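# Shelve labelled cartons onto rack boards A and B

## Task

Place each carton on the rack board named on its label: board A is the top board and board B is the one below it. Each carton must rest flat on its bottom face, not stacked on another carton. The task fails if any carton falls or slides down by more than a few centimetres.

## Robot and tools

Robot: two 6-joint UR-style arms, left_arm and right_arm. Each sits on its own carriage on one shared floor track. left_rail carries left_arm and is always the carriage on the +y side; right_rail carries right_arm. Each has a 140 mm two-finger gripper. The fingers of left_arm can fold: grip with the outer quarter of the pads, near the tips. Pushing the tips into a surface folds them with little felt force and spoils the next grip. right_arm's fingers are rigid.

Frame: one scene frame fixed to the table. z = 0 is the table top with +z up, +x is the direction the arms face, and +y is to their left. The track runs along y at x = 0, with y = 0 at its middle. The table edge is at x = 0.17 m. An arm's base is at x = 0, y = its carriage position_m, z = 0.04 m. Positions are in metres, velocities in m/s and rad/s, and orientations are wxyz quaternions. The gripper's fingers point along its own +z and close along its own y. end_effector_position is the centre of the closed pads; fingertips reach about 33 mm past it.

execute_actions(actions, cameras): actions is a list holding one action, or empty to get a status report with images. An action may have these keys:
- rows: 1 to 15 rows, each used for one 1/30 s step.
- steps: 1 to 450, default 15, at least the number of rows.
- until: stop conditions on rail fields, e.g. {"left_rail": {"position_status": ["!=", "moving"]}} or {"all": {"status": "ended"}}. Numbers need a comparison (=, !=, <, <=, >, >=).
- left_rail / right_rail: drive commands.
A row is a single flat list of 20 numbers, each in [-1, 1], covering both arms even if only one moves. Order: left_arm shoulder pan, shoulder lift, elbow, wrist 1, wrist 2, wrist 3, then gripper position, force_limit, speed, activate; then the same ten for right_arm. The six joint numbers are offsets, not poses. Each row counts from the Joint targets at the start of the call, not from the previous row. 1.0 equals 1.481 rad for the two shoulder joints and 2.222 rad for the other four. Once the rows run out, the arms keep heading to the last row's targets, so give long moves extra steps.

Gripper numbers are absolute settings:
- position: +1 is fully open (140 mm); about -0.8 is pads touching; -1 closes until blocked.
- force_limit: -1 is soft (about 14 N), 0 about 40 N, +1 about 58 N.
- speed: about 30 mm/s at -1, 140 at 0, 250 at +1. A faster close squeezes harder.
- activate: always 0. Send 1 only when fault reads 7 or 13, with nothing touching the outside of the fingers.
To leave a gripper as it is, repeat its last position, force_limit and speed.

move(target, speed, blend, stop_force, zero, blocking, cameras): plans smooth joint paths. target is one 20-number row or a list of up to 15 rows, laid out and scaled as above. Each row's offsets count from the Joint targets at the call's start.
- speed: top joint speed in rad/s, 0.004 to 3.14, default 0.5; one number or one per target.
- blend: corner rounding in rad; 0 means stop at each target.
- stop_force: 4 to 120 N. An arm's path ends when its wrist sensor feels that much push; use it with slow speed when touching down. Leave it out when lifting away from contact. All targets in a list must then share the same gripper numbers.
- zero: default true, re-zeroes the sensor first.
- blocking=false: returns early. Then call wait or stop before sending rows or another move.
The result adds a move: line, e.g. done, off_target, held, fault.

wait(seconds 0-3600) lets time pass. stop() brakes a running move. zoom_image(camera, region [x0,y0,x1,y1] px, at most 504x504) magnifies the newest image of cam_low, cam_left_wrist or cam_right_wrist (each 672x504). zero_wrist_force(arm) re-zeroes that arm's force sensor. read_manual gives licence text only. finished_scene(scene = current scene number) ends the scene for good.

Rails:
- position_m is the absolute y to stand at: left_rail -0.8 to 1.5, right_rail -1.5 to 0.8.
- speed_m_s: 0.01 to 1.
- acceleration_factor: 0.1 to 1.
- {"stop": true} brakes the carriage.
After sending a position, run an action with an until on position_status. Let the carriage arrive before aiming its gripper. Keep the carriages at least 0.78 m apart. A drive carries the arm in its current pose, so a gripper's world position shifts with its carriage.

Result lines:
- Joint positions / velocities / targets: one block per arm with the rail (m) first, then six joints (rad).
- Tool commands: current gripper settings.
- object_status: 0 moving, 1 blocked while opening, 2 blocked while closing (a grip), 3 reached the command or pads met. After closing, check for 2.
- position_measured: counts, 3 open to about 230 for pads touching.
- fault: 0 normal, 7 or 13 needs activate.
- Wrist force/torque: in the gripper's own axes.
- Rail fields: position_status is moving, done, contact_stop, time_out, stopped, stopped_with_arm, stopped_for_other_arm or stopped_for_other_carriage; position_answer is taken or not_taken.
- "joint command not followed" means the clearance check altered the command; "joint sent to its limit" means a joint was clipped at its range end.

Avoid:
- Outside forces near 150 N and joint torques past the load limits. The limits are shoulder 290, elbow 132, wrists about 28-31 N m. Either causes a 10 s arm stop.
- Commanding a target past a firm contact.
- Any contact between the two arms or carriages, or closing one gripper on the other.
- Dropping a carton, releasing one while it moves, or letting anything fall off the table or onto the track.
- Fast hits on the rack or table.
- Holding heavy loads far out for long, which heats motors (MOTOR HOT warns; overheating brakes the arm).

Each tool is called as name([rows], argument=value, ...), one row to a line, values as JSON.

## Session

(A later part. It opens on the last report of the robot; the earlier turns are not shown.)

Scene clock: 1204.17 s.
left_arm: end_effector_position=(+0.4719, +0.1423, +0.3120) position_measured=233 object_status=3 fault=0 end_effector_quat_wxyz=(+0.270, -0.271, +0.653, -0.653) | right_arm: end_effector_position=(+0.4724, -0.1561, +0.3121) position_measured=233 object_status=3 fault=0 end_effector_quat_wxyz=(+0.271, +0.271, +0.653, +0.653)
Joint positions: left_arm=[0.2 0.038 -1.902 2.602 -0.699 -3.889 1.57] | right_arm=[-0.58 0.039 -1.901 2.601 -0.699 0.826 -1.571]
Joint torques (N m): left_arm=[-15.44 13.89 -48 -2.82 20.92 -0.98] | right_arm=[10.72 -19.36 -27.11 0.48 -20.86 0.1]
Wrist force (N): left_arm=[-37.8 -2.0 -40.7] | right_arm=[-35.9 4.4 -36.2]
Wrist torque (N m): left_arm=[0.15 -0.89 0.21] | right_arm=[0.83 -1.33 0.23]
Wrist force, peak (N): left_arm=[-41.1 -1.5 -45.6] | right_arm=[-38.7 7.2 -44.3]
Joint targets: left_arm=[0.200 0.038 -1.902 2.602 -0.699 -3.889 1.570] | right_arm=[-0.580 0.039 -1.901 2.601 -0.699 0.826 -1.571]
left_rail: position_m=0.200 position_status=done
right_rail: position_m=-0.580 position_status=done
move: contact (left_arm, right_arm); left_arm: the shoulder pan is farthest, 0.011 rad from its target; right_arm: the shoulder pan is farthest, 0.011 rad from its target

move(target=[0,-0.0415,-0.0182,0.0459,0,0,-1,-1,0,0,0,-0.0415,-0.0182,0.0459,0,0,-1,-1,0,0], speed=0.06, cameras=["cam_left_wrist","cam_right_wrist"])

Scene clock: 1212.10 s.
left_arm: end_effector_position=(+0.4718, +0.1423, +0.3450) position_measured=233 object_status=3 fault=0 end_effector_quat_wxyz=(+0.270, -0.271, +0.653, -0.653) | right_arm: end_effector_position=(+0.4724, -0.1561, +0.3452) position_measured=233 object_status=3 fault=0 end_effector_quat_wxyz=(+0.271, +0.271, +0.653, +0.653)
Joint positions: left_arm=[0.2 0.038 -1.964 2.562 -0.597 -3.889 1.57] | right_arm=[-0.58 0.039 -1.963 2.561 -0.598 0.826 -1.571]
Joint torques (N m): left_arm=[-16.13 -35.17 -61 0.1 17.38 -1.27] | right_arm=[13.75 -21.46 -51.96 -0.32 -20.89 0.53]
Wrist force (N): left_arm=[-38.6 10.5 -37.5] | right_arm=[-36.7 -6.8 -36.0]
Wrist torque (N m): left_arm=[-0.24 -0.92 0.37] | right_arm=[1.28 -1.46 0.02]
Wrist force, peak (N): left_arm=[-37.9 -2.1 -41.1] | right_arm=[-37.2 -7.8 -36.1]
Joint targets: left_arm=[0.200 0.038 -1.964 2.562 -0.597 -3.889 1.570] | right_arm=[-0.580 0.039 -1.963 2.561 -0.597 0.826 -1.571]
left_rail: position_m=0.200 position_status=done
right_rail: position_m=-0.580 position_status=done
move: done
cam_left_wrist: T_world_to_cam=[[-0.01224, 0.01399, -0.99983, 0.35775], [0.42609, 0.90465, 0.00744, -0.33617], [0.9046, -0.42592, -0.01703, -0.17763]] pos_world=[0.3083, 0.22346, 0.35716]
cam_right_wrist: T_world_to_cam=[[0.00674, -0.02438, 0.99968, -0.34502], [0.45184, -0.89176, -0.02479, -0.34239], [0.89207, 0.45186, 0.005, -0.17649]] pos_world=[0.31447, -0.23399, 0.33731]

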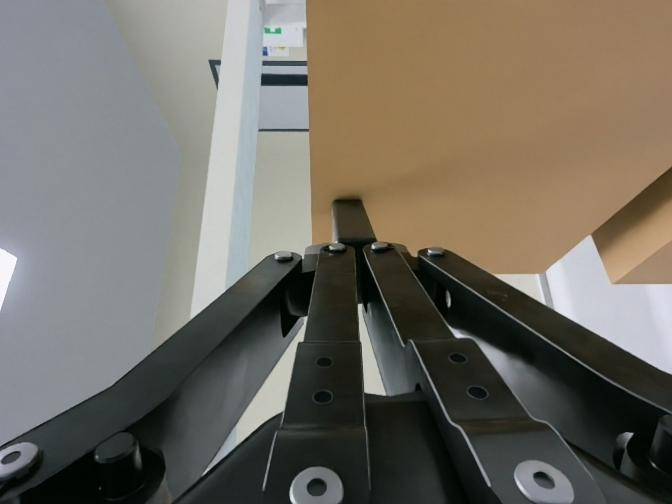

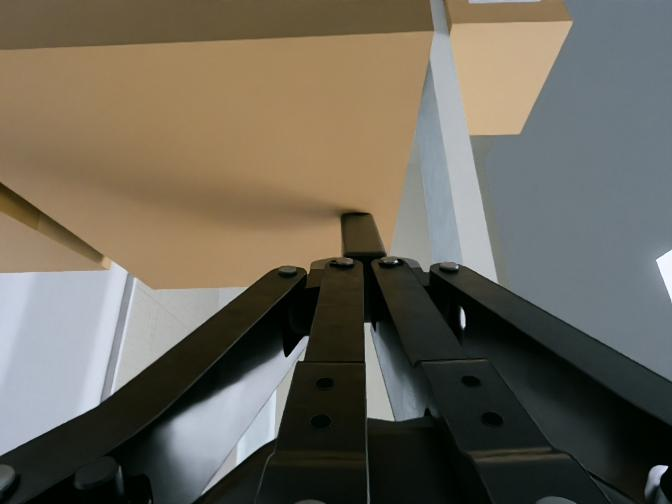

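move(target=[0,-0.0523,-0.0332,0.0681,0,0,-1,-1,0,0,0,-0.0523,-0.0332,0.0681,0,0,-1,-1,0,0], speed=0.12, cameras=["cam_right_wrist"])

zoom_image(camera="cam_right_wrist", region=[0, 120, 450, 320])

Scene clock: 1242.20 s.
left_arm: end_effector_position=(+0.4718, +0.1423, +0.4000) position_measured=233 object_status=3 fault=0 end_effector_quat_wxyz=(+0.270, -0.271, +0.653, -0.653) | right_arm: end_effector_position=(+0.4724, -0.1561, +0.4001) position_measured=233 object_status=3 fault=0 end_effector_quat_wxyz=(+0.271, +0.271, +0.653, +0.653)
Joint positions: left_arm=[0.2 0.038 -2.041 2.488 -0.446 -3.889 1.57] | right_arm=[-0.58 0.039 -2.04 2.487 -0.446 0.826 -1.571]
Joint torques (N m): left_arm=[-12.19 -30.56 -64.62 -0.46 13.77 -1.28] | right_arm=[26.4 -19.78 -55.24 -0.83 -20.74 0.6]
Wrist force (N): left_arm=[-38.9 10.8 -37.5] | right_arm=[-37.1 -6.9 -36.2]
Wrist torque (N m): left_arm=[-0.18 -0.87 0.38] | right_arm=[1.16 -1.39 0.04]
Wrist force, peak (N): left_arm=[-39.0 11.5 -37.7] | right_arm=[-37.5 -7.3 -36.3]
Joint targets: left_arm=[0.200 0.038 -2.041 2.488 -0.446 -3.889 1.570] | right_arm=[-0.580 0.039 -2.040 2.487 -0.446 0.826 -1.571]
left_rail: position_m=0.200 position_status=done
right_rail: position_m=-0.580 position_status=done
move: done
cam_right_wrist: T_world_to_cam=[[0.00679, -0.02446, 0.99968, -0.40004], [0.45183, -0.89175, -0.02489, -0.34098], [0.89207, 0.45186, 0.005, -0.17676]] pos_world=[0.31447, -0.23399, 0.39231]

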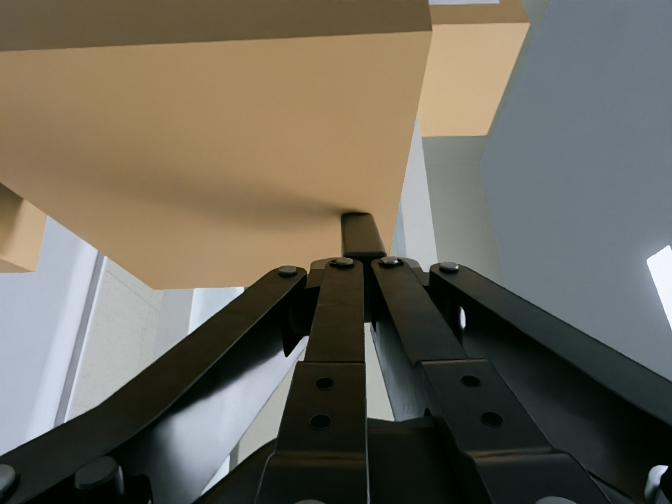

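Scaled by 1.120.

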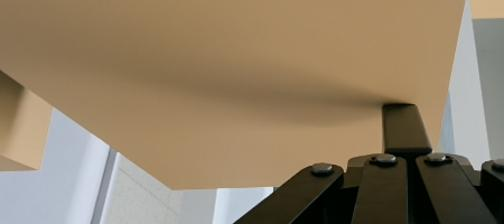

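move([
  [-0.0396,0.1774,-0.0732,-0.0450,-0.0264,0,-1,-1,0,0,-0.0396,0.1774,-0.0732,-0.0450,-0.0264,0,-1,-1,0,0],
  [-0.0582,0.3310,-0.1634,-0.0572,-0.0388,0,-1,-1,0,0,-0.0582,0.3310,-0.1634,-0.0572,-0.0388,0,-1,-1,0,0],
], speed=0.1, blend=[0.02,0], cameras=["cam_left_wrist","cam_right_wrist"])

Scene clock: 1275.53 s.
left_arm: end_effector_position=(+0.7407, +0.1095, +0.4030) position_measured=233 object_status=3 fault=0 end_effector_quat_wxyz=(+0.270, -0.271, +0.653, -0.653) | right_arm: end_effector_position=(+0.7413, -0.1887, +0.4029) position_measured=233 object_status=3 fault=0 end_effector_quat_wxyz=(+0.271, +0.271, +0.653, +0.653)
Joint positions: left_arm=[0.2 -0.048 -1.551 2.125 -0.573 -3.975 1.57] | right_arm=[-0.58 -0.047 -1.55 2.124 -0.573 0.74 -1.571]
Joint torques (N m): left_arm=[-48.83 -30.72 -65.19 -9.12 5.22 -1.17] | right_arm=[18.49 -42.3 -50.78 -9.08 -18.36 0.52]
Wrist force (N): left_arm=[-32.6 11.7 -32.0] | right_arm=[-31.2 -7.8 -30.2]
Wrist torque (N m): left_arm=[-0.20 -0.80 0.37] | right_arm=[1.14 -1.35 0.04]
Wrist force, peak (N): left_arm=[-39.1 11.9 -38.7] | right_arm=[-37.2 -7.1 -37.5]
Joint targets: left_arm=[0.200 -0.048 -1.551 2.125 -0.573 -3.975 1.570] | right_arm=[-0.580 -0.047 -1.550 2.124 -0.573 0.740 -1.571]
left_rail: position_m=0.200 position_status=done
right_rail: position_m=-0.580 position_status=done
move: done
cam_left_wrist: T_world_to_cam=[[-0.01242, 0.01407, -0.99982, 0.41957], [0.42609, 0.90465, 0.00744, -0.42146], [0.9046, -0.42592, -0.01723, -0.43369]] pos_world=[0.5771, 0.19066, 0.41516]
cam_right_wrist: T_world_to_cam=[[0.00692, -0.02451, 0.99968, -0.40555], [0.45191, -0.89171, -0.02499, -0.49139], [0.89204, 0.45194, 0.0049, -0.40189]] pos_world=[0.58337, -0.26649, 0.3951]

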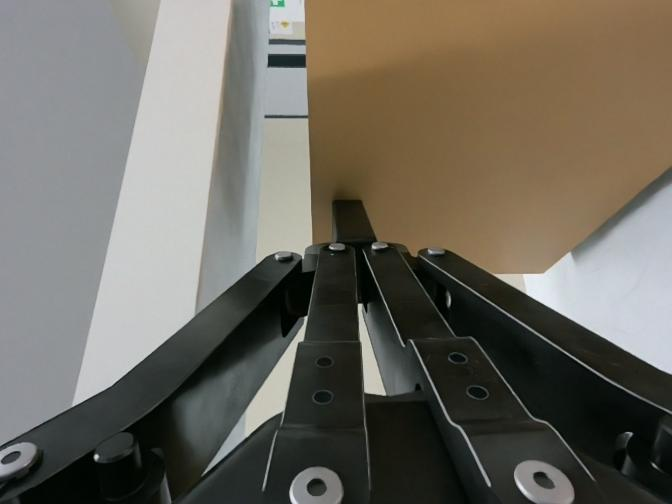

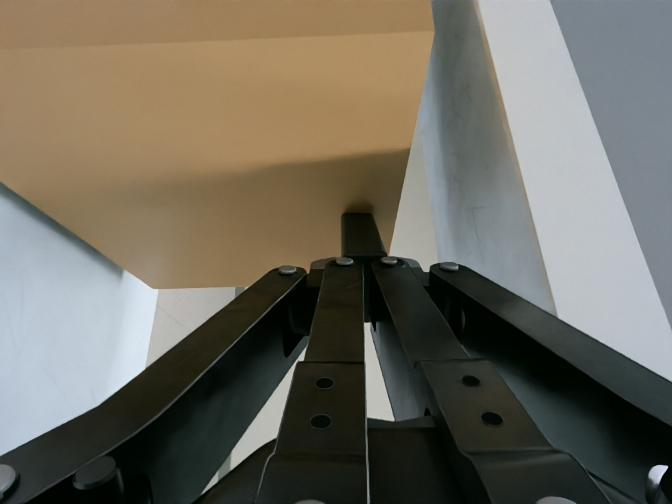

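move(target=[0,0.0130,0.0080,-0.0167,0,0,-1,-1,0,0,0,0.0130,0.0080,-0.0167,0,0,-1,-1,0,0], speed=0.012, stop_force=9, cameras=["cam_left_wrist","cam_right_wrist"])

Scene clock: 1287.13 s.
left_arm: end_effector_position=(+0.7409, +0.1095, +0.3906) position_measured=233 object_status=3 fault=0 end_effector_quat_wxyz=(+0.270, -0.271, +0.653, -0.653) | right_arm: end_effector_position=(+0.7415, -0.1887, +0.3906) position_measured=233 object_status=3 fault=0 end_effector_quat_wxyz=(+0.271, +0.271, +0.653, +0.653)
Joint positions: left_arm=[0.2 -0.048 -1.537 2.137 -0.599 -3.975 1.57] | right_arm=[-0.58 -0.047 -1.537 2.136 -0.599 0.74 -1.571]
Joint torques (N m): left_arm=[-47.38 -72.9 -59.71 -1.13 6.16 -1.19] | right_arm=[21.04 -62.52 -46.96 -0.15 -17.82 0.85]
Wrist force (N): left_arm=[-32.3 8.4 -30.5] | right_arm=[-30.9 -3.1 -28.7]
Wrist torque (N m): left_arm=[-0.12 -0.75 0.31] | right_arm=[1.00 -1.39 0.13]
Wrist force, peak (N): left_arm=[-33.1 11.6 -32.0] | right_arm=[-31.4 -8.1 -30.4]
Joint targets: left_arm=[0.200 -0.048 -1.538 2.137 -0.599 -3.975 1.570] | right_arm=[-0.580 -0.047 -1.537 2.136 -0.599 0.740 -1.571]
left_rail: position_m=0.200 position_status=done
right_rail: position_m=-0.580 position_status=done
move: contact (left_arm, right_arm); left_arm: the wrist 1 is farthest, 0.011 rad from its target; right_arm: the wrist 1 is farthest, 0.011 rad from its target
cam_left_wrist: T_world_to_cam=[[-0.01219, 0.01408, -0.99983, 0.40705], [0.42609, 0.90465, 0.00754, -0.4215], [0.9046, -0.42592, -0.01703, -0.43416]] pos_world=[0.5773, 0.19066, 0.40276]
cam_right_wrist: T_world_to_cam=[[0.0067, -0.02451, 0.99968, -0.39302], [0.45184, -0.89175, -0.02489, -0.4918], [0.89207, 0.45186, 0.0051, -0.40213]] pos_world=[0.58357, -0.26649, 0.38271]

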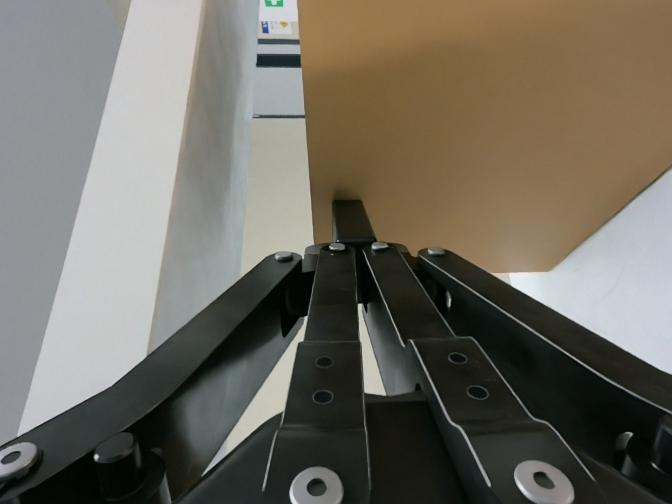

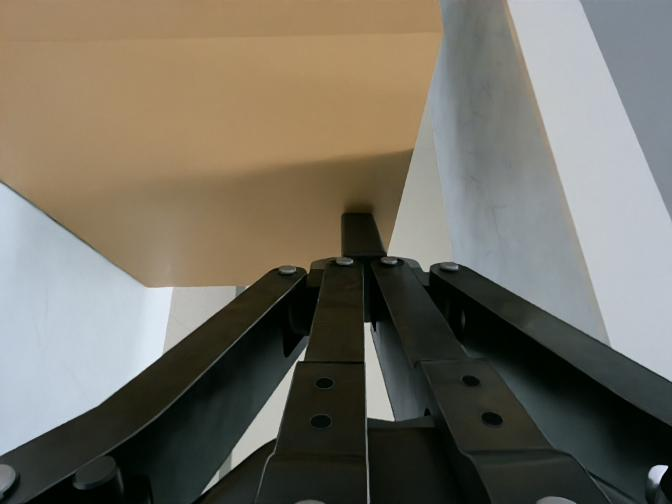

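move(target=[0,0.0030,0.0018,-0.0040,0,0,-1,-1,0,0,0,0.0030,0.0018,-0.0040,0,0,-1,-1,0,0], speed=0.01, stop_force=8, cameras=["cam_right_wrist"])

zoom_image(camera="cam_right_wrist", region=[0, 140, 260, 330])

Scene clock: 1293.17 s.
left_arm: end_effector_position=(+0.7410, +0.1095, +0.3901) position_measured=233 object_status=3 fault=0 end_effector_quat_wxyz=(+0.271, -0.271, +0.653, -0.653) | right_arm: end_effector_position=(+0.7416, -0.1887, +0.3900) position_measured=233 object_status=3 fault=0 end_effector_quat_wxyz=(+0.271, +0.271, +0.653, +0.653)
Joint positions: left_arm=[0.2 -0.048 -1.537 2.138 -0.601 -3.975 1.57] | right_arm=[-0.58 -0.047 -1.536 2.137 -0.601 0.74 -1.571]
Joint torques (N m): left_arm=[-46.7 -66.35 -54.94 0.66 8.46 -0.92] | right_arm=[26.56 -58.01 -40.52 1.87 -17.8 0.69]
Wrist force (N): left_arm=[-33.3 2.2 -28.9] | right_arm=[-32.2 3.6 -25.7]
Wrist torque (N m): left_arm=[0.00 -0.84 0.24] | right_arm=[0.84 -1.46 0.22]
Wrist force, peak (N): left_arm=[-32.4 9.2 -30.6] | right_arm=[-31.3 -3.8 -29.2]
Joint targets: left_arm=[0.200 -0.048 -1.537 2.138 -0.601 -3.975 1.570] | right_arm=[-0.580 -0.047 -1.536 2.137 -0.601 0.740 -1.571]
left_rail: position_m=0.200 position_status=done
right_rail: position_m=-0.580 position_status=done
move: contact (left_arm, right_arm)
cam_right_wrist: T_world_to_cam=[[0.00612, -0.02447, 0.99968, -0.39208], [0.45185, -0.89175, -0.02459, -0.49198], [0.89207, 0.45186, 0.0056, -0.4024]] pos_world=[0.58367, -0.26649, 0.38211]

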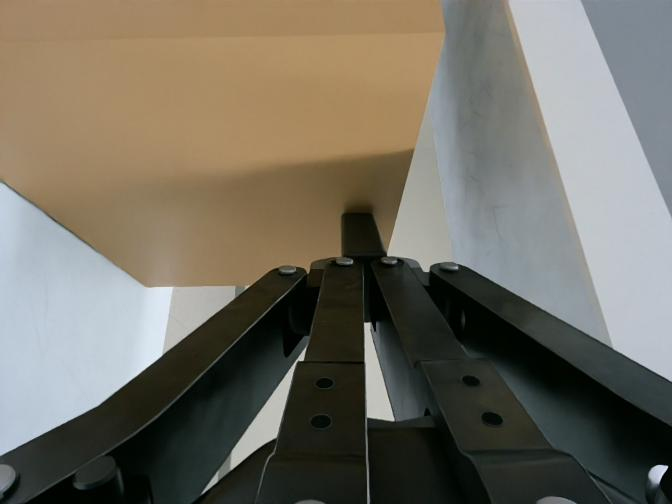

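Scaled by 1.938.

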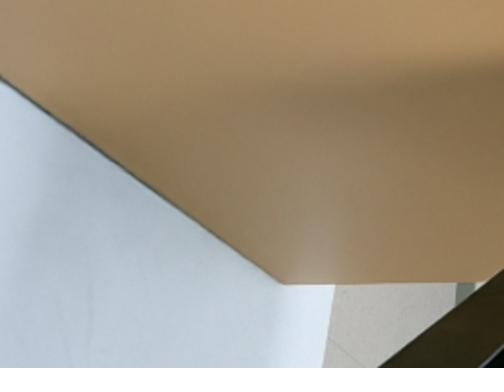

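move([
  [0.0340,0.0055,-0.0086,0.0050,0.0226,0,-1,-1,0,0,-0.0348,-0.0115,0.0032,0.0045,-0.0232,0,-1,-1,0,0],
  [0.0351,-0.2728,0.0995,0.0824,0.0233,0,-1,-1,0,0,-0.0348,-0.0115,0.0032,0.0045,-0.0232,0,-1,-1,0,0],
], speed=[0.08,0.3], blend=[0.01,0])

move([
  [0,0,0,0,0,0,-1,-1,0,0,0.1176,0.0368,-0.0260,0.0014,0.0784,0,-1,-1,0,0],
  [0,0,0,0,0,0,-1,-1,0,0,0.2244,0.0845,-0.0622,0.0059,0.1496,0,-1,-1,0,0],
], speed=0.1, blend=[0.02,0], stop_force=25, cameras=["cam_left_wrist","cam_right_wrist"])

Scene clock: 1334.50 s.
left_arm: end_effector_position=(+0.5412, +0.1346, +0.4401) position_measured=233 object_status=3 fault=0 end_effector_quat_wxyz=(+0.271, -0.271, +0.653, -0.653) | right_arm: end_effector_position=(+0.7415, -0.2140, +0.3949) position_measured=233 object_status=3 fault=0 end_effector_quat_wxyz=(+0.271, +0.271, +0.653, +0.653)
Joint positions: left_arm=[0.2 0.004 -1.941 2.359 -0.418 -3.924 1.57] | right_arm=[-0.58 -0.099 -1.553 2.144 -0.591 0.688 -1.571]
Joint torques (N m): left_arm=[12.47 -32.38 -35.68 0.93 1.99 -1.29] | right_arm=[-15.53 -55.72 -28.12 1.45 -2.98 0.8]
Wrist force (N): left_arm=[-0.5 1.8 -0.1] | right_arm=[3.7 5.7 1.1]
Wrist torque (N m): left_arm=[0.03 0.13 0.24] | right_arm=[1.55 -1.03 0.18]
Wrist force, peak (N): left_arm=[-33.5 1.2 -29.6] | right_arm=[-32.3 3.7 -26.1]
Joint targets: left_arm=[0.200 0.004 -1.941 2.359 -0.418 -3.924 1.570] | right_arm=[-0.580 -0.099 -1.553 2.144 -0.591 0.688 -1.571]
left_rail: position_m=0.200 position_status=done
right_rail: position_m=-0.580 position_status=done
move: done

Scene clock: 1338.87 s.
left_arm: end_effector_position=(+0.5411, +0.1346, +0.4401) position_measured=233 object_status=3 fault=0 end_effector_quat_wxyz=(+0.271, -0.271, +0.653, -0.653) | right_arm: end_effector_position=(+0.7515, -0.0389, +0.3950) position_measured=233 object_status=3 fault=0 end_effector_quat_wxyz=(+0.271, +0.271, +0.653, +0.653)
Joint positions: left_arm=[0.2 0.004 -1.941 2.359 -0.418 -3.924 1.57] | right_arm=[-0.58 0.234 -1.428 2.006 -0.578 1.021 -1.571]
Joint torques (N m): left_arm=[12 -32.62 -36.95 1.24 2.23 -1.18] | right_arm=[18.81 -40.08 -41.86 1.96 1.83 0.66]
Wrist force (N): left_arm=[-0.4 1.8 -0.1] | right_arm=[-1.2 10.2 -4.2]
Wrist torque (N m): left_arm=[0.02 0.09 0.24] | right_arm=[1.24 -1.29 0.23]
Wrist force, peak (N): left_arm=[-0.4 2.3 -0.1] | right_arm=[-1.3 11.3 -4.7]
Joint targets: left_arm=[0.200 0.004 -1.941 2.359 -0.418 -3.924 1.570] | right_arm=[-0.580 0.234 -1.428 2.006 -0.578 1.021 -1.571]
left_rail: position_m=0.200 position_status=done
right_rail: position_m=-0.580 position_status=done
move: done
cam_left_wrist: T_world_to_cam=[[-0.01144, 0.01405, -0.99984, 0.45337], [0.42589, 0.90474, 0.00785, -0.35953], [0.9047, -0.42573, -0.01633, -0.24229]] pos_world=[0.3775, 0.21576, 0.45216]
cam_right_wrist: T_world_to_cam=[[0.00634, -0.02447, 0.99968, -0.3936], [0.45185, -0.89175, -0.02469, -0.36279], [0.89207, 0.45186, 0.0054, -0.47883]] pos_world=[0.59357, -0.11679, 0.38711]

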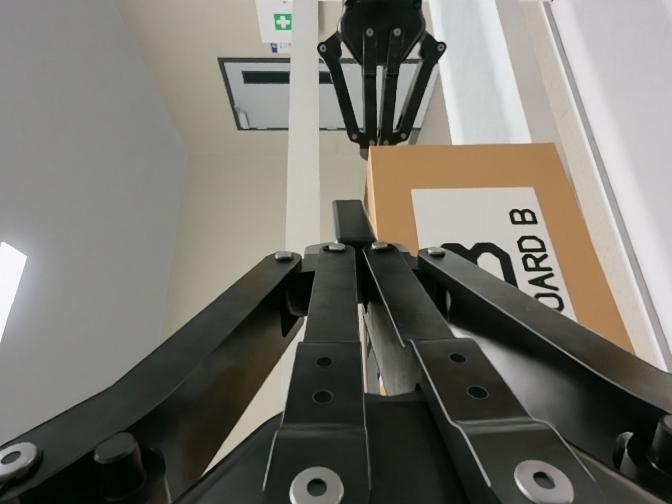

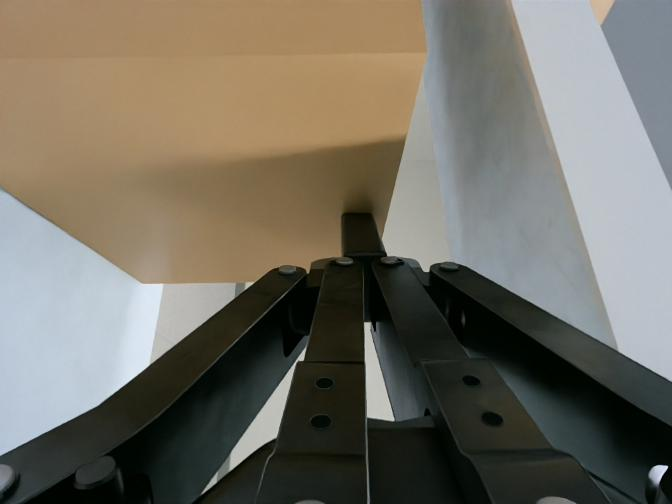

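move([
  [0,0.1170,0.0321,-0.1101,0,0,-1,-1,0,0,-0.0236,-0.0101,0.0080,-0.0012,-0.0158,0,-1,-1,0,0],
  [0,0.1170,0.0321,-0.1101,0,0,-1,-1,0,0,0.0175,-0.2368,0.1513,0.0065,0.0117,0,-1,-1,0,0],
  [-0.0007,0.2229,-0.0270,-0.1216,-0.0005,0,-1,-1,0,0,0.0175,-0.2368,0.1513,0.0065,0.0117,0,-1,-1,0,0],
], speed=[0.2,0.3,0.05], blend=[0.02,0,0], stop_force=25, cameras=["cam_left_wrist","cam_right_wrist"])

Scene clock: 1365.57 s.
left_arm: end_effector_position=(+0.6576, +0.1346, +0.3501) position_measured=233 object_status=3 fault=0 end_effector_quat_wxyz=(+0.271, -0.271, +0.653, -0.653) | right_arm: end_effector_position=(+0.5413, -0.0795, +0.3951) position_measured=233 object_status=3 fault=0 end_effector_quat_wxyz=(+0.271, +0.271, +0.653, +0.653)
Joint positions: left_arm=[0.2 0.003 -1.611 2.299 -0.688 -3.925 1.57] | right_arm=[-0.58 0.26 -1.778 2.342 -0.564 1.047 -1.571]
Joint torques (N m): left_arm=[-15.19 -10.7 -52.13 -4.9 -4.57 -1.33] | right_arm=[12.87 -35.85 -29.68 0.94 3.42 1.02]
Wrist force (N): left_arm=[4.5 -2.6 -5.8] | right_arm=[3.3 5.8 1.3]
Wrist torque (N m): left_arm=[0.11 0.15 0.32] | right_arm=[1.51 -0.94 0.17]
Wrist force, peak (N): left_arm=[4.6 -3.4 -5.7] | right_arm=[-1.2 11.4 -4.8]
Joint targets: left_arm=[0.200 0.003 -1.611 2.299 -0.688 -3.925 1.570] | right_arm=[-0.580 0.260 -1.778 2.342 -0.564 1.047 -1.571]
left_rail: position_m=0.200 position_status=done
right_rail: position_m=-0.580 position_status=done
move: done
cam_left_wrist: T_world_to_cam=[[-0.01144, 0.01405, -0.99984, 0.36472], [0.4258, 0.90478, 0.00785, -0.40836], [0.90474, -0.42564, -0.01633, -0.3491]] pos_world=[0.4939, 0.21576, 0.36216]
cam_right_wrist: T_world_to_cam=[[0.00612, -0.02447, 0.99968, -0.39328], [0.45185, -0.89175, -0.02459, -0.3041], [0.89207, 0.45186, 0.0056, -0.27313]] pos_world=[0.38347, -0.15739, 0.38721]

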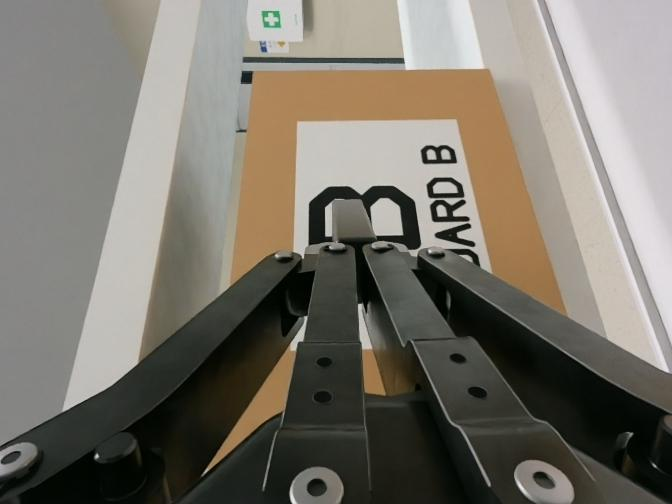

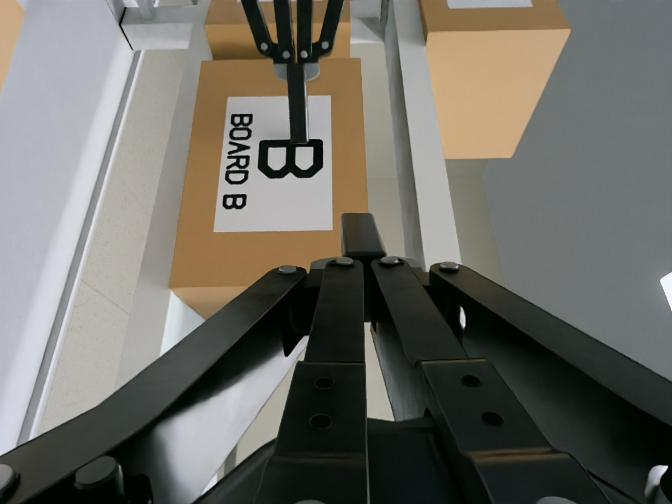

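move([
  [0.1672,-0.2208,0.0614,0.0858,0.1119,0,-1,-1,0,0,-0.3097,-0.2421,0.0838,0.0776,-0.2071,0,-1,-1,0,0],
  [0.1672,-0.0342,0.1354,-0.1126,0.1119,0,-1,-1,0,0,-0.3097,-0.0421,0.1713,-0.1433,-0.2071,0,-1,-1,0,0],
], speed=0.4, blend=[0.03,0], cameras=["cam_left_wrist","cam_right_wrist"])

Scene clock: 1402.00 s.
left_arm: end_effector_position=(+0.4713, +0.1978, +0.2501) position_measured=233 object_status=3 fault=0 end_effector_quat_wxyz=(+0.270, -0.271, +0.653, -0.653) | right_arm: end_effector_position=(+0.4713, -0.2080, +0.2503) position_measured=233 object_status=3 fault=0 end_effector_quat_wxyz=(+0.271, +0.270, +0.653, +0.653)
Joint positions: left_arm=[0.2 0.25 -1.661 2.6 -0.938 -3.676 1.57] | right_arm=[-0.58 -0.199 -1.841 2.722 -0.882 0.586 -1.571]
Joint torques (N m): left_arm=[12.5 -2.33 -18.95 -4.2 1.86 -1.41] | right_arm=[-13.6 8.69 -19.59 -5.65 -2.77 1.02]
Wrist force (N): left_arm=[-0.5 1.7 -0.4] | right_arm=[3.4 6.2 0.9]
Wrist torque (N m): left_arm=[0.00 0.13 0.26] | right_arm=[1.63 -0.92 0.13]
Wrist force, peak (N): left_arm=[4.8 -3.6 -6.0] | right_arm=[3.4 7.1 0.1]
Joint targets: left_arm=[0.200 0.250 -1.661 2.600 -0.938 -3.676 1.570] | right_arm=[-0.580 -0.199 -1.841 2.723 -0.882 0.586 -1.571]
left_rail: position_m=0.200 position_status=done
right_rail: position_m=-0.580 position_status=done
move: done
cam_left_wrist: T_world_to_cam=[[-0.01152, 0.01411, -0.99983, 0.26172], [0.4267, 0.90436, 0.00785, -0.38581], [0.90432, -0.42653, -0.01643, -0.15488]] pos_world=[0.3077, 0.27916, 0.26216]
cam_right_wrist: T_world_to_cam=[[0.00602, -0.02442, 0.99968, -0.2512], [0.45305, -0.89115, -0.02449, -0.39093], [0.89146, 0.45306, 0.0057, -0.15126]] pos_world=[0.31347, -0.28598, 0.24241]

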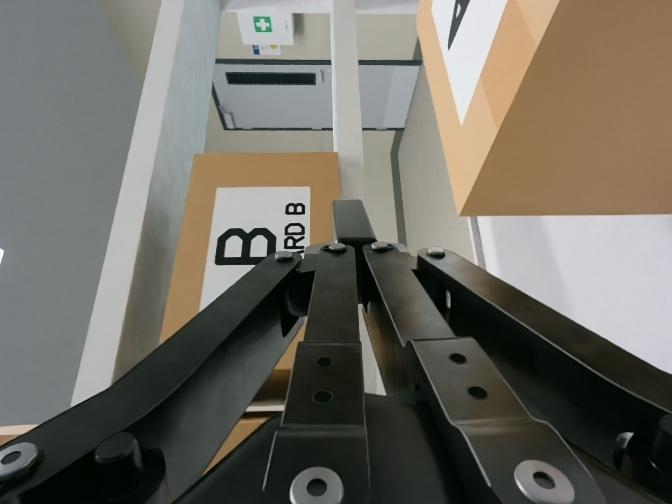

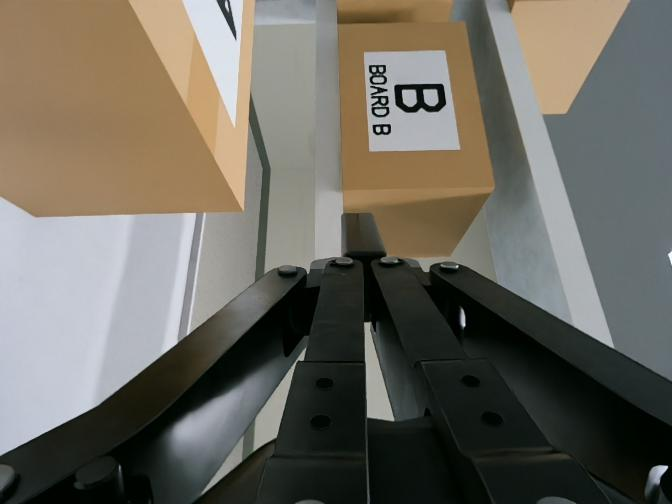

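move(target=[-0.0005,0.2375,0.0267,-0.1855,-0.0008,0,-1,-1,0,0,0.0014,0.3187,0.0353,-0.2477,0.0011,0,-1,-1,0,0], speed=0.3)

move(target=[-0.1695,-0.0261,0.0407,-0.0233,-0.1130,0,-1,-1,0,0,0.2217,0.0267,-0.0430,0.0252,0.1478,0,-1,-1,0,0], speed=0.06, stop_force=48, cameras=["cam_left_wrist","cam_right_wrist"])

Scene clock: 1433.73 s.
left_arm: end_effector_position=(+0.4731, +0.1982, +0.1354) position_measured=233 object_status=3 fault=0 end_effector_quat_wxyz=(+0.271, -0.271, +0.653, -0.653) | right_arm: end_effector_position=(+0.4730, -0.2080, +0.1351) position_measured=233 object_status=3 fault=0 end_effector_quat_wxyz=(+0.271, +0.270, +0.653, +0.653)
Joint positions: left_arm=[0.2 0.25 -1.31 2.659 -1.35 -3.678 1.57] | right_arm=[-0.58 -0.197 -1.369 2.801 -1.432 0.589 -1.571]
Joint torques (N m): left_arm=[-12.94 -15.05 0.16 -4.46 -1.94 -1.3] | right_arm=[12.68 -15.33 2.33 -6.33 2.71 1.07]
Wrist force (N): left_arm=[-0.6 1.7 -0.1] | right_arm=[3.2 6.1 1.0]
Wrist torque (N m): left_arm=[0.01 0.16 0.27] | right_arm=[1.58 -0.87 0.20]
Wrist force, peak (N): left_arm=[-0.5 2.8 -0.1] | right_arm=[3.6 6.7 1.4]
Joint targets: left_arm=[0.200 0.250 -1.309 2.659 -1.351 -3.678 1.570] | right_arm=[-0.580 -0.197 -1.369 2.801 -1.432 0.589 -1.571]
left_rail: position_m=0.200 position_status=done
right_rail: position_m=-0.580 position_status=done
move: done

Scene clock: 1439.27 s.
left_arm: end_effector_position=(+0.4747, +0.1474, +0.1353) position_measured=233 object_status=3 fault=0 end_effector_quat_wxyz=(+0.271, -0.271, +0.653, -0.653) | right_arm: end_effector_position=(+0.4754, -0.1524, +0.1349) position_measured=233 object_status=3 fault=0 end_effector_quat_wxyz=(+0.271, +0.271, +0.653, +0.653)
Joint positions: left_arm=[0.2 0.058 -1.339 2.728 -1.39 -3.87 1.57] | right_arm=[-0.58 0.053 -1.339 2.728 -1.39 0.839 -1.571]
Joint torques (N m): left_arm=[-9.17 -12.56 -21.99 1.27 17.25 -1.41] | right_arm=[6.52 -40.58 0.34 -5.11 -16.35 1.07]
Wrist force (N): left_arm=[-33.1 1.3 -34.6] | right_arm=[-28.4 10.9 -27.2]
Wrist torque (N m): left_arm=[0.02 -0.80 0.27] | right_arm=[1.42 -1.39 0.23]
Wrist force, peak (N): left_arm=[-36.4 -2.9 -43.3] | right_arm=[-33.1 10.2 -42.5]
Joint targets: left_arm=[0.200 0.058 -1.339 2.728 -1.390 -3.870 1.570] | right_arm=[-0.580 0.053 -1.339 2.728 -1.390 0.839 -1.571]
left_rail: position_m=0.200 position_status=done
right_rail: position_m=-0.580 position_status=done
move: contact (left_arm, right_arm); left_arm: the shoulder pan is farthest, 0.059 rad from its target; right_arm: the shoulder pan is farthest, 0.078 rad from its target
cam_left_wrist: T_world_to_cam=[[-0.01046, 0.01403, -0.99985, 0.14719], [0.42548, 0.90493, 0.00825, -0.34032], [0.90491, -0.42533, -0.01544, -0.18207]] pos_world=[0.3111, 0.22846, 0.14716]
cam_right_wrist: T_world_to_cam=[[0.00622, -0.02442, 0.99968, -0.13457], [0.45245, -0.89145, -0.02459, -0.34589], [0.89177, 0.45246, 0.0055, -0.17957]] pos_world=[0.31747, -0.23039, 0.12701]

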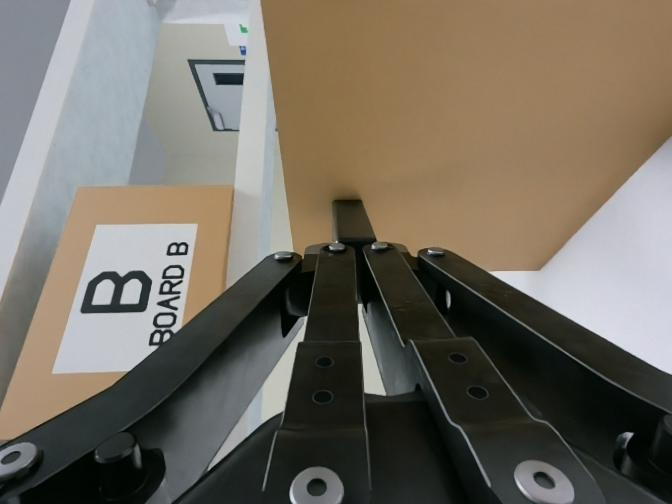

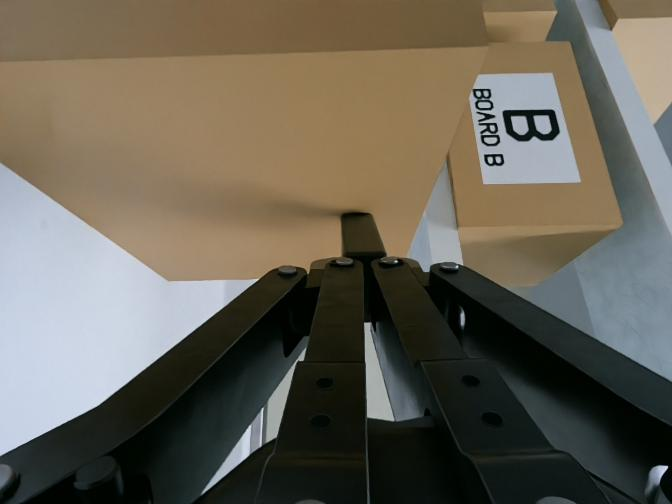

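move(target=[-0.0095,-0.0015,0.0023,-0.0013,-0.0063,0,-1,-1,0,0,0.0110,0.0014,-0.0022,0.0013,0.0073,0,-1,-1,0,0], speed=0.02, stop_force=60, zero=false)

Scene clock: 1446.70 s.
left_arm: end_effector_position=(+0.4748, +0.1470, +0.1352) position_measured=233 object_status=3 fault=0 end_effector_quat_wxyz=(+0.271, -0.271, +0.653, -0.653) | right_arm: end_effector_position=(+0.4752, -0.1519, +0.1350) position_measured=233 object_status=3 fault=0 end_effector_quat_wxyz=(+0.271, +0.270, +0.653, +0.653)
Joint positions: left_arm=[0.2 0.056 -1.339 2.728 -1.39 -3.871 1.57] | right_arm=[-0.58 0.055 -1.338 2.728 -1.39 0.841 -1.571]
Joint torques (N m): left_arm=[-14.97 -10.56 -23.55 0.97 20.38 -1.18] | right_arm=[11.17 -41.75 -2.56 -5.34 -20.58 0.9]
Wrist force (N): left_arm=[-38.0 -1.2 -45.0] | right_arm=[-35.9 11.3 -40.2]
Wrist torque (N m): left_arm=[0.09 -0.80 0.22] | right_arm=[1.46 -1.38 0.24]
Wrist force, peak (N): left_arm=[-40.2 -7.5 -51.3] | right_arm=[-37.2 11.8 -50.8]
Joint targets: left_arm=[0.200 0.056 -1.339 2.728 -1.390 -3.872 1.570] | right_arm=[-0.580 0.055 -1.338 2.728 -1.390 0.841 -1.571]
left_rail: position_m=0.200 position_status=done
right_rail: position_m=-0.580 position_status=done
move: contact (left_arm, right_arm); left_arm: the wrist 2 is farthest, 0.013 rad from its target; right_arm: the shoulder pan is farthest, 0.014 rad from its target

move([
  [0,-0.1867,-0.0165,0.1410,0,0,-1,-1,0,0,0,-0.1867,-0.0165,0.1410,0,0,-1,-1,0,0],
  [0,-0.3379,-0.0493,0.2745,0,0,-1,-1,0,0,0,-0.3379,-0.0493,0.2745,0,0,-1,-1,0,0],
  [0,-0.4468,-0.0988,0.3966,0,0,-1,-1,0,0,0,-0.4468,-0.0988,0.3966,0,0,-1,-1,0,0],
  [0,-0.5067,-0.1572,0.4950,0,0,-1,-1,0,0,0,-0.5067,-0.1572,0.4950,0,0,-1,-1,0,0],
  [0,-0.5330,-0.2219,0.5771,0,0,-1,-1,0,0,0,-0.5330,-0.2219,0.5771,0,0,-1,-1,0,0],
  [0,-0.5363,-0.2920,0.6494,0,0,-1,-1,0,0,0,-0.5363,-0.2920,0.6494,0,0,-1,-1,0,0],
], speed=0.22, blend=0.03, cameras=["cam_left_wrist","cam_right_wrist"])

Scene clock: 1471.23 s.
left_arm: end_effector_position=(+0.4749, +0.1470, +0.6500) position_measured=233 object_status=3 fault=0 end_effector_quat_wxyz=(+0.271, -0.271, +0.653, -0.653) | right_arm: end_effector_position=(+0.4752, -0.1519, +0.6501) position_measured=233 object_status=3 fault=0 end_effector_quat_wxyz=(+0.271, +0.270, +0.653, +0.653)
Joint positions: left_arm=[0.2 0.056 -2.133 2.08 0.052 -3.871 1.57] | right_arm=[-0.58 0.055 -2.133 2.079 0.053 0.841 -1.571]
Joint torques (N m): left_arm=[-14.64 -27.36 -70.8 -0.02 15.36 -1.39] | right_arm=[36.43 -14.94 -59.91 -0.67 -19.66 0.85]
Wrist force (N): left_arm=[-39.7 10.1 -39.1] | right_arm=[-38.0 -3.5 -37.5]
Wrist torque (N m): left_arm=[-0.21 -0.98 0.41] | right_arm=[1.82 -1.46 -0.03]
Wrist force, peak (N): left_arm=[-38.0 -2.9 -45.6] | right_arm=[-35.7 12.2 -40.8]
Joint targets: left_arm=[0.200 0.056 -2.133 2.080 0.053 -3.872 1.570] | right_arm=[-0.580 0.055 -2.133 2.079 0.053 0.841 -1.571]
left_rail: position_m=0.200 position_status=done
right_rail: position_m=-0.580 position_status=done
move: done
cam_left_wrist: T_world_to_cam=[[-0.01032, 0.01409, -0.99985, 0.66176], [0.42557, 0.90489, 0.00835, -0.34433], [0.90487, -0.42541, -0.01534, -0.17442]] pos_world=[0.3112, 0.22806, 0.66186]
cam_right_wrist: T_world_to_cam=[[0.00578, -0.02442, 0.99969, -0.64936], [0.45266, -0.89135, -0.02439, -0.3329], [0.89166, 0.45266, 0.0059, -0.18272]] pos_world=[0.31737, -0.22989, 0.64211]

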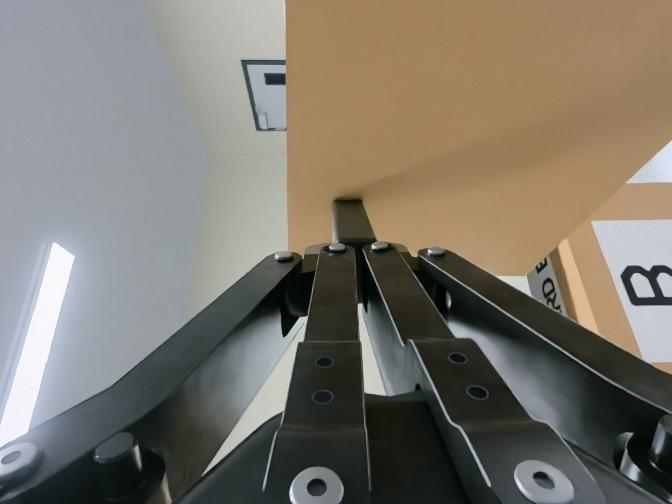

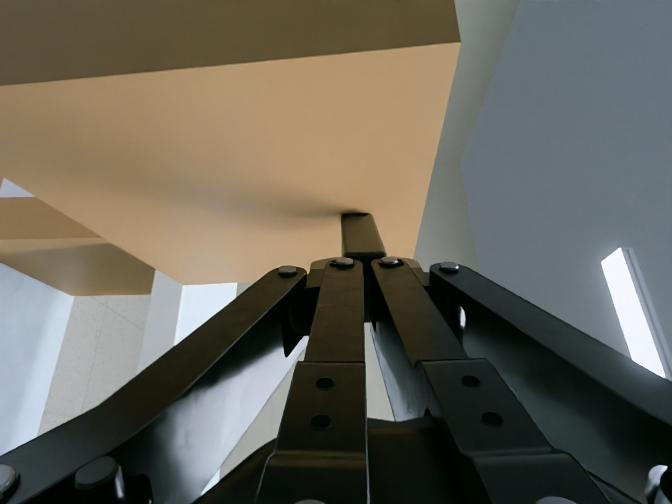

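move([
  [-0.0294,0.1654,-0.0599,-0.0503,-0.0196,0,-1,-1,0,0,-0.0294,0.1654,-0.0599,-0.0503,-0.0196,0,-1,-1,0,0],
  [-0.0430,0.3253,-0.1440,-0.0728,-0.0287,0,-1,-1,0,0,-0.0430,0.3253,-0.1440,-0.0728,-0.0287,0,-1,-1,0,0],
], speed=0.13, blend=0.02, cameras=["cam_left_wrist","cam_right_wrist"])

Scene clock: 1491.40 s.
left_arm: end_effector_position=(+0.7611, +0.1297, +0.6502) position_measured=233 object_status=3 fault=0 end_effector_quat_wxyz=(+0.271, -0.271, +0.653, -0.653) | right_arm: end_effector_position=(+0.7614, -0.1695, +0.6501) position_measured=233 object_status=3 fault=0 end_effector_quat_wxyz=(+0.271, +0.270, +0.653, +0.653) end_effector_velocity=(+0.003, +0.000, -0.002) end_effector_angular_velocity=(+0.001, +0.004, +0.000)
Joint positions: left_arm=[0.2 -0.007 -1.652 1.76 -0.109 -3.935 1.57] | right_arm=[-0.58 -0.008 -1.651 1.759 -0.108 0.777 -1.571]
Joint velocities: left_arm=[within noise] | right_arm=[0 -0.001 0.005 -0.002 0 -0.001 0.002]
Joint torques (N m): left_arm=[-43.61 -27.69 -71.2 -8.25 4.33 -1.41] | right_arm=[14.69 -39.45 -59.25 -10.03 -16.47 0.72]
Wrist force (N): left_arm=[-28.8 11.5 -27.7] | right_arm=[-26.4 -4.4 -26.7]
Wrist torque (N m): left_arm=[-0.17 -0.67 0.39] | right_arm=[1.90 -1.42 -0.03]
Wrist force, peak (N): left_arm=[-40.1 11.0 -39.3] | right_arm=[-37.5 -5.6 -38.3]
Joint targets: left_arm=[0.200 -0.007 -1.652 1.760 -0.109 -3.935 1.570] | right_arm=[-0.580 -0.008 -1.651 1.759 -0.108 0.777 -1.571]
left_rail: position_m=0.200 position_status=done
right_rail: position_m=-0.580 position_status=done
move: done
cam_left_wrist: T_world_to_cam=[[-0.01046, 0.01404, -0.99985, 0.66525], [0.42548, 0.90493, 0.00826, -0.45046], [0.90491, -0.42533, -0.01544, -0.44068]] pos_world=[0.5974, 0.21086, 0.66206]
cam_right_wrist: T_world_to_cam=[[0.00592, -0.02447, 0.99968, -0.65153], [0.45266, -0.89135, -0.0245, -0.47808], [0.89167, 0.45266, 0.0058, -0.42988]] pos_world=[0.60357, -0.24749, 0.64211]

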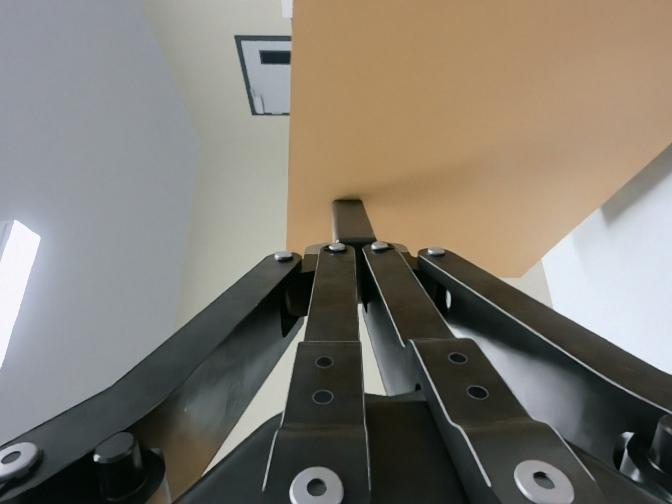

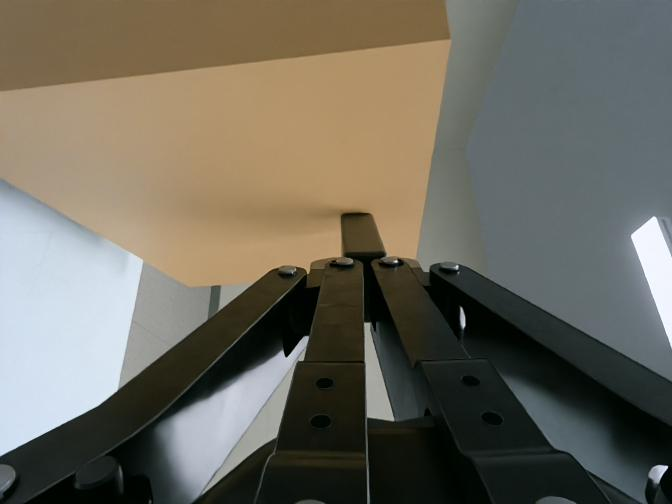

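move(target=[0,0.0045,0.0204,-0.0234,0,0,-1,-1,0,0,0,0.0045,0.0204,-0.0234,0,0,-1,-1,0,0], speed=0.025, stop_force=20)

move(target=[0,0.0018,0.0068,-0.0080,0,0,-1,-1,0,0,0,0.0018,0.0068,-0.0080,0,0,-1,-1,0,0], speed=0.01, stop_force=9, cameras=["cam_left_wrist","cam_right_wrist"])

Scene clock: 1502.40 s.
left_arm: end_effector_position=(+0.7613, +0.1297, +0.6211) position_measured=233 object_status=3 fault=0 end_effector_quat_wxyz=(+0.271, -0.271, +0.653, -0.653) | right_arm: end_effector_position=(+0.7617, -0.1695, +0.6209) position_measured=233 object_status=3 fault=0 end_effector_quat_wxyz=(+0.271, +0.270, +0.653, +0.653)
Joint positions: left_arm=[0.2 -0.007 -1.645 1.805 -0.161 -3.935 1.57] | right_arm=[-0.58 -0.008 -1.644 1.804 -0.16 0.777 -1.571]
Joint torques (N m): left_arm=[-44.86 -30.07 -47.42 -8.09 4.89 -1.11] | right_arm=[16.76 -37.47 -39.29 -7.72 -15.88 0.84]
Wrist force (N): left_arm=[-28.6 9.5 -27.5] | right_arm=[-26.5 1.6 -26.1]
Wrist torque (N m): left_arm=[-0.20 -0.73 0.33] | right_arm=[1.71 -1.49 0.11]
Wrist force, peak (N): left_arm=[-28.9 11.4 -28.0] | right_arm=[-26.4 -4.7 -26.8]
Joint targets: left_arm=[0.200 -0.007 -1.645 1.805 -0.161 -3.935 1.570] | right_arm=[-0.580 -0.008 -1.644 1.804 -0.160 0.777 -1.571]
left_rail: position_m=0.200 position_status=done
right_rail: position_m=-0.580 position_status=done
move: done

Scene clock: 1504.27 s.
left_arm: end_effector_position=(+0.7613, +0.1297, +0.6178) position_measured=233 object_status=3 fault=0 end_effector_quat_wxyz=(+0.271, -0.271, +0.653, -0.653) | right_arm: end_effector_position=(+0.7617, -0.1695, +0.6175) position_measured=233 object_status=3 fault=0 end_effector_quat_wxyz=(+0.271, +0.270, +0.653, +0.653)
Joint positions: left_arm=[0.2 -0.007 -1.644 1.81 -0.167 -3.935 1.57] | right_arm=[-0.58 -0.008 -1.643 1.81 -0.167 0.777 -1.571]
Joint torques (N m): left_arm=[-44.34 -42.52 -63.06 0.49 4.64 -1.1] | right_arm=[16.95 -46.49 -48.75 1.9 -15.98 0.63]
Wrist force (N): left_arm=[-28.6 1.5 -30.4] | right_arm=[-25.1 9.7 -27.2]
Wrist torque (N m): left_arm=[-0.07 -0.61 0.22] | right_arm=[1.47 -1.40 0.23]
Wrist force, peak (N): left_arm=[-28.6 1.5 -30.4] | right_arm=[-25.0 13.6 -26.3]
Joint targets: left_arm=[0.200 -0.007 -1.644 1.810 -0.167 -3.935 1.570] | right_arm=[-0.580 -0.008 -1.643 1.810 -0.167 0.777 -1.571]
left_rail: position_m=0.200 position_status=done
right_rail: position_m=-0.580 position_status=done
move: contact (left_arm, right_arm); left_arm: the wrist 1 is farthest, 0.011 rad from its target; right_arm: the wrist 1 is farthest, 0.011 rad from its target
cam_left_wrist: T_world_to_cam=[[-0.01028, 0.01395, -0.99985, 0.63267], [0.42548, 0.90493, 0.00826, -0.45032], [0.90491, -0.42533, -0.01524, -0.44159]] pos_world=[0.5977, 0.21086, 0.62956]
cam_right_wrist: T_world_to_cam=[[0.00569, -0.02447, 0.99968, -0.61881], [0.45266, -0.89135, -0.0244, -0.47907], [0.89166, 0.45266, 0.006, -0.43008]] pos_world=[0.60387, -0.24749, 0.60951]

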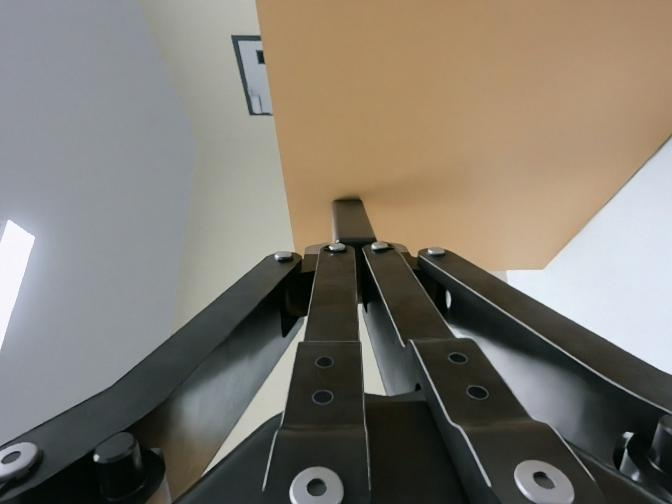

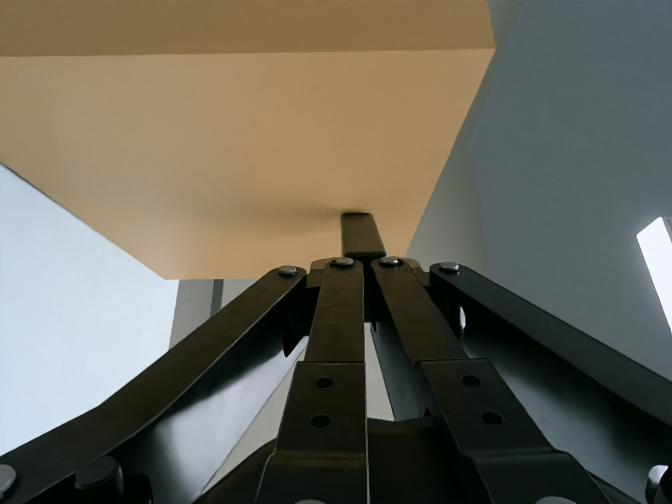

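move([
  [0.0315,0.0094,-0.0079,0.0021,0.0210,0,-1,-1,0,0,-0.0327,-0.0095,0.0033,0.0030,-0.0218,0,-1,-1,0,0],
  [0.0398,-0.2490,0.0871,0.0793,0.0266,0,-1,-1,0,0,-0.0348,-0.0347,0.0343,-0.0112,-0.0232,0,-1,-1,0,0],
], speed=[0.08,0.3], blend=[0.01,0])

move(target=[0,0,0,0,0,0,-1,-1,0,0,0.1274,0.0409,-0.0245,-0.0027,0.0849,0,-1,-1,0,0], speed=0.08, stop_force=25, cameras=["cam_left_wrist","cam_right_wrist"])

Scene clock: 1529.70 s.
left_arm: end_effector_position=(+0.5412, +0.1492, +0.6601) position_measured=233 object_status=3 fault=0 end_effector_quat_wxyz=(+0.271, -0.271, +0.653, -0.653) | right_arm: end_effector_position=(+0.7359, -0.1945, +0.6005) position_measured=233 object_status=3 fault=0 end_effector_quat_wxyz=(+0.271, +0.270, +0.653, +0.653)
Joint positions: left_arm=[0.2 0.052 -2.013 2.003 0.009 -3.876 1.57] | right_arm=[-0.58 -0.06 -1.695 1.886 -0.192 0.726 -1.571]
Joint torques (N m): left_arm=[13.13 -28.54 -40.77 1.43 2.43 -0.88] | right_arm=[-15.02 -49.8 -35.26 -6.18 -3.14 0.65]
Wrist force (N): left_arm=[-0.4 2.0 -0.3] | right_arm=[-1.1 4.2 2.0]
Wrist torque (N m): left_arm=[0.05 0.13 0.24] | right_arm=[1.16 0.06 0.18]
Wrist force, peak (N): left_arm=[-28.4 1.9 -30.3] | right_arm=[-25.2 9.8 -27.5]
Joint targets: left_arm=[0.200 0.052 -2.013 2.004 0.009 -3.876 1.570] | right_arm=[-0.580 -0.060 -1.695 1.886 -0.192 0.726 -1.571]
left_rail: position_m=0.200 position_status=done
right_rail: position_m=-0.580 position_status=done
move: done

Scene clock: 1533.07 s.
left_arm: end_effector_position=(+0.5411, +0.1492, +0.6601) position_measured=233 object_status=3 fault=0 end_effector_quat_wxyz=(+0.271, -0.271, +0.653, -0.653) | right_arm: end_effector_position=(+0.7359, -0.0996, +0.6006) position_measured=233 object_status=3 fault=0 end_effector_quat_wxyz=(+0.271, +0.270, +0.653, +0.653)
Joint positions: left_arm=[0.2 0.052 -2.013 2.004 0.009 -3.876 1.57] | right_arm=[-0.58 0.129 -1.634 1.831 -0.198 0.915 -1.571]
Joint torques (N m): left_arm=[10.84 -31.73 -41.14 0.85 1.92 -1.22] | right_arm=[17.39 -27.53 -47.18 -4.89 2.16 0.63]
Wrist force (N): left_arm=[-0.3 1.9 -0.1] | right_arm=[-5.6 9.2 -4.2]
Wrist torque (N m): left_arm=[0.03 0.10 0.24] | right_arm=[0.90 -0.09 0.25]
Wrist force, peak (N): left_arm=[-0.8 2.1 -0.2] | right_arm=[-5.3 9.9 -4.5]
Joint targets: left_arm=[0.200 0.052 -2.013 2.004 0.009 -3.876 1.570] | right_arm=[-0.580 0.129 -1.634 1.831 -0.198 0.915 -1.571]
left_rail: position_m=0.200 position_status=done
right_rail: position_m=-0.580 position_status=done
move: done
cam_left_wrist: T_world_to_cam=[[-0.01113, 0.01402, -0.99984, 0.67292], [0.42568, 0.90484, 0.00795, -0.37443], [0.9048, -0.42553, -0.01603, -0.23267]] pos_world=[0.3774, 0.23036, 0.67206]
cam_right_wrist: T_world_to_cam=[[0.00574, -0.02456, 0.99968, -0.6], [0.45274, -0.89131, -0.0245, -0.40539], [0.89162, 0.45274, 0.006, -0.43862]] pos_world=[0.57807, -0.17749, 0.59251]

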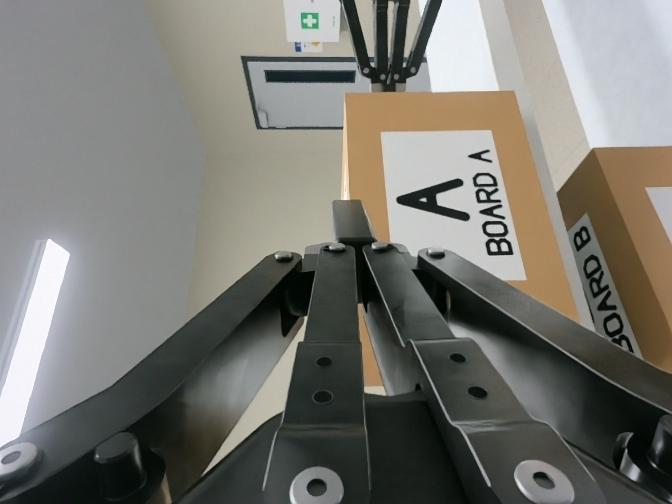

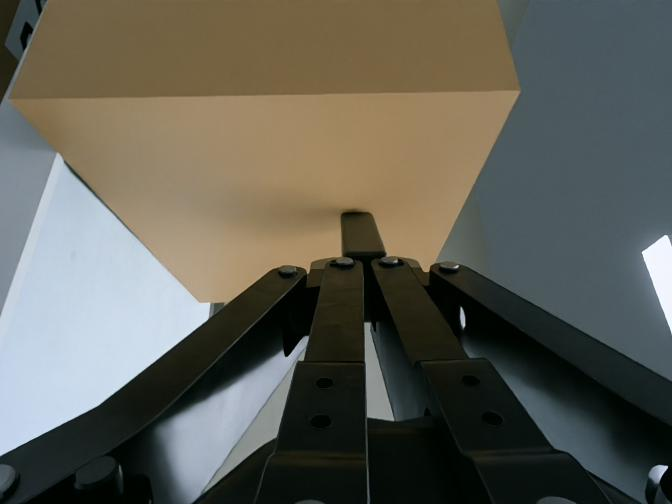

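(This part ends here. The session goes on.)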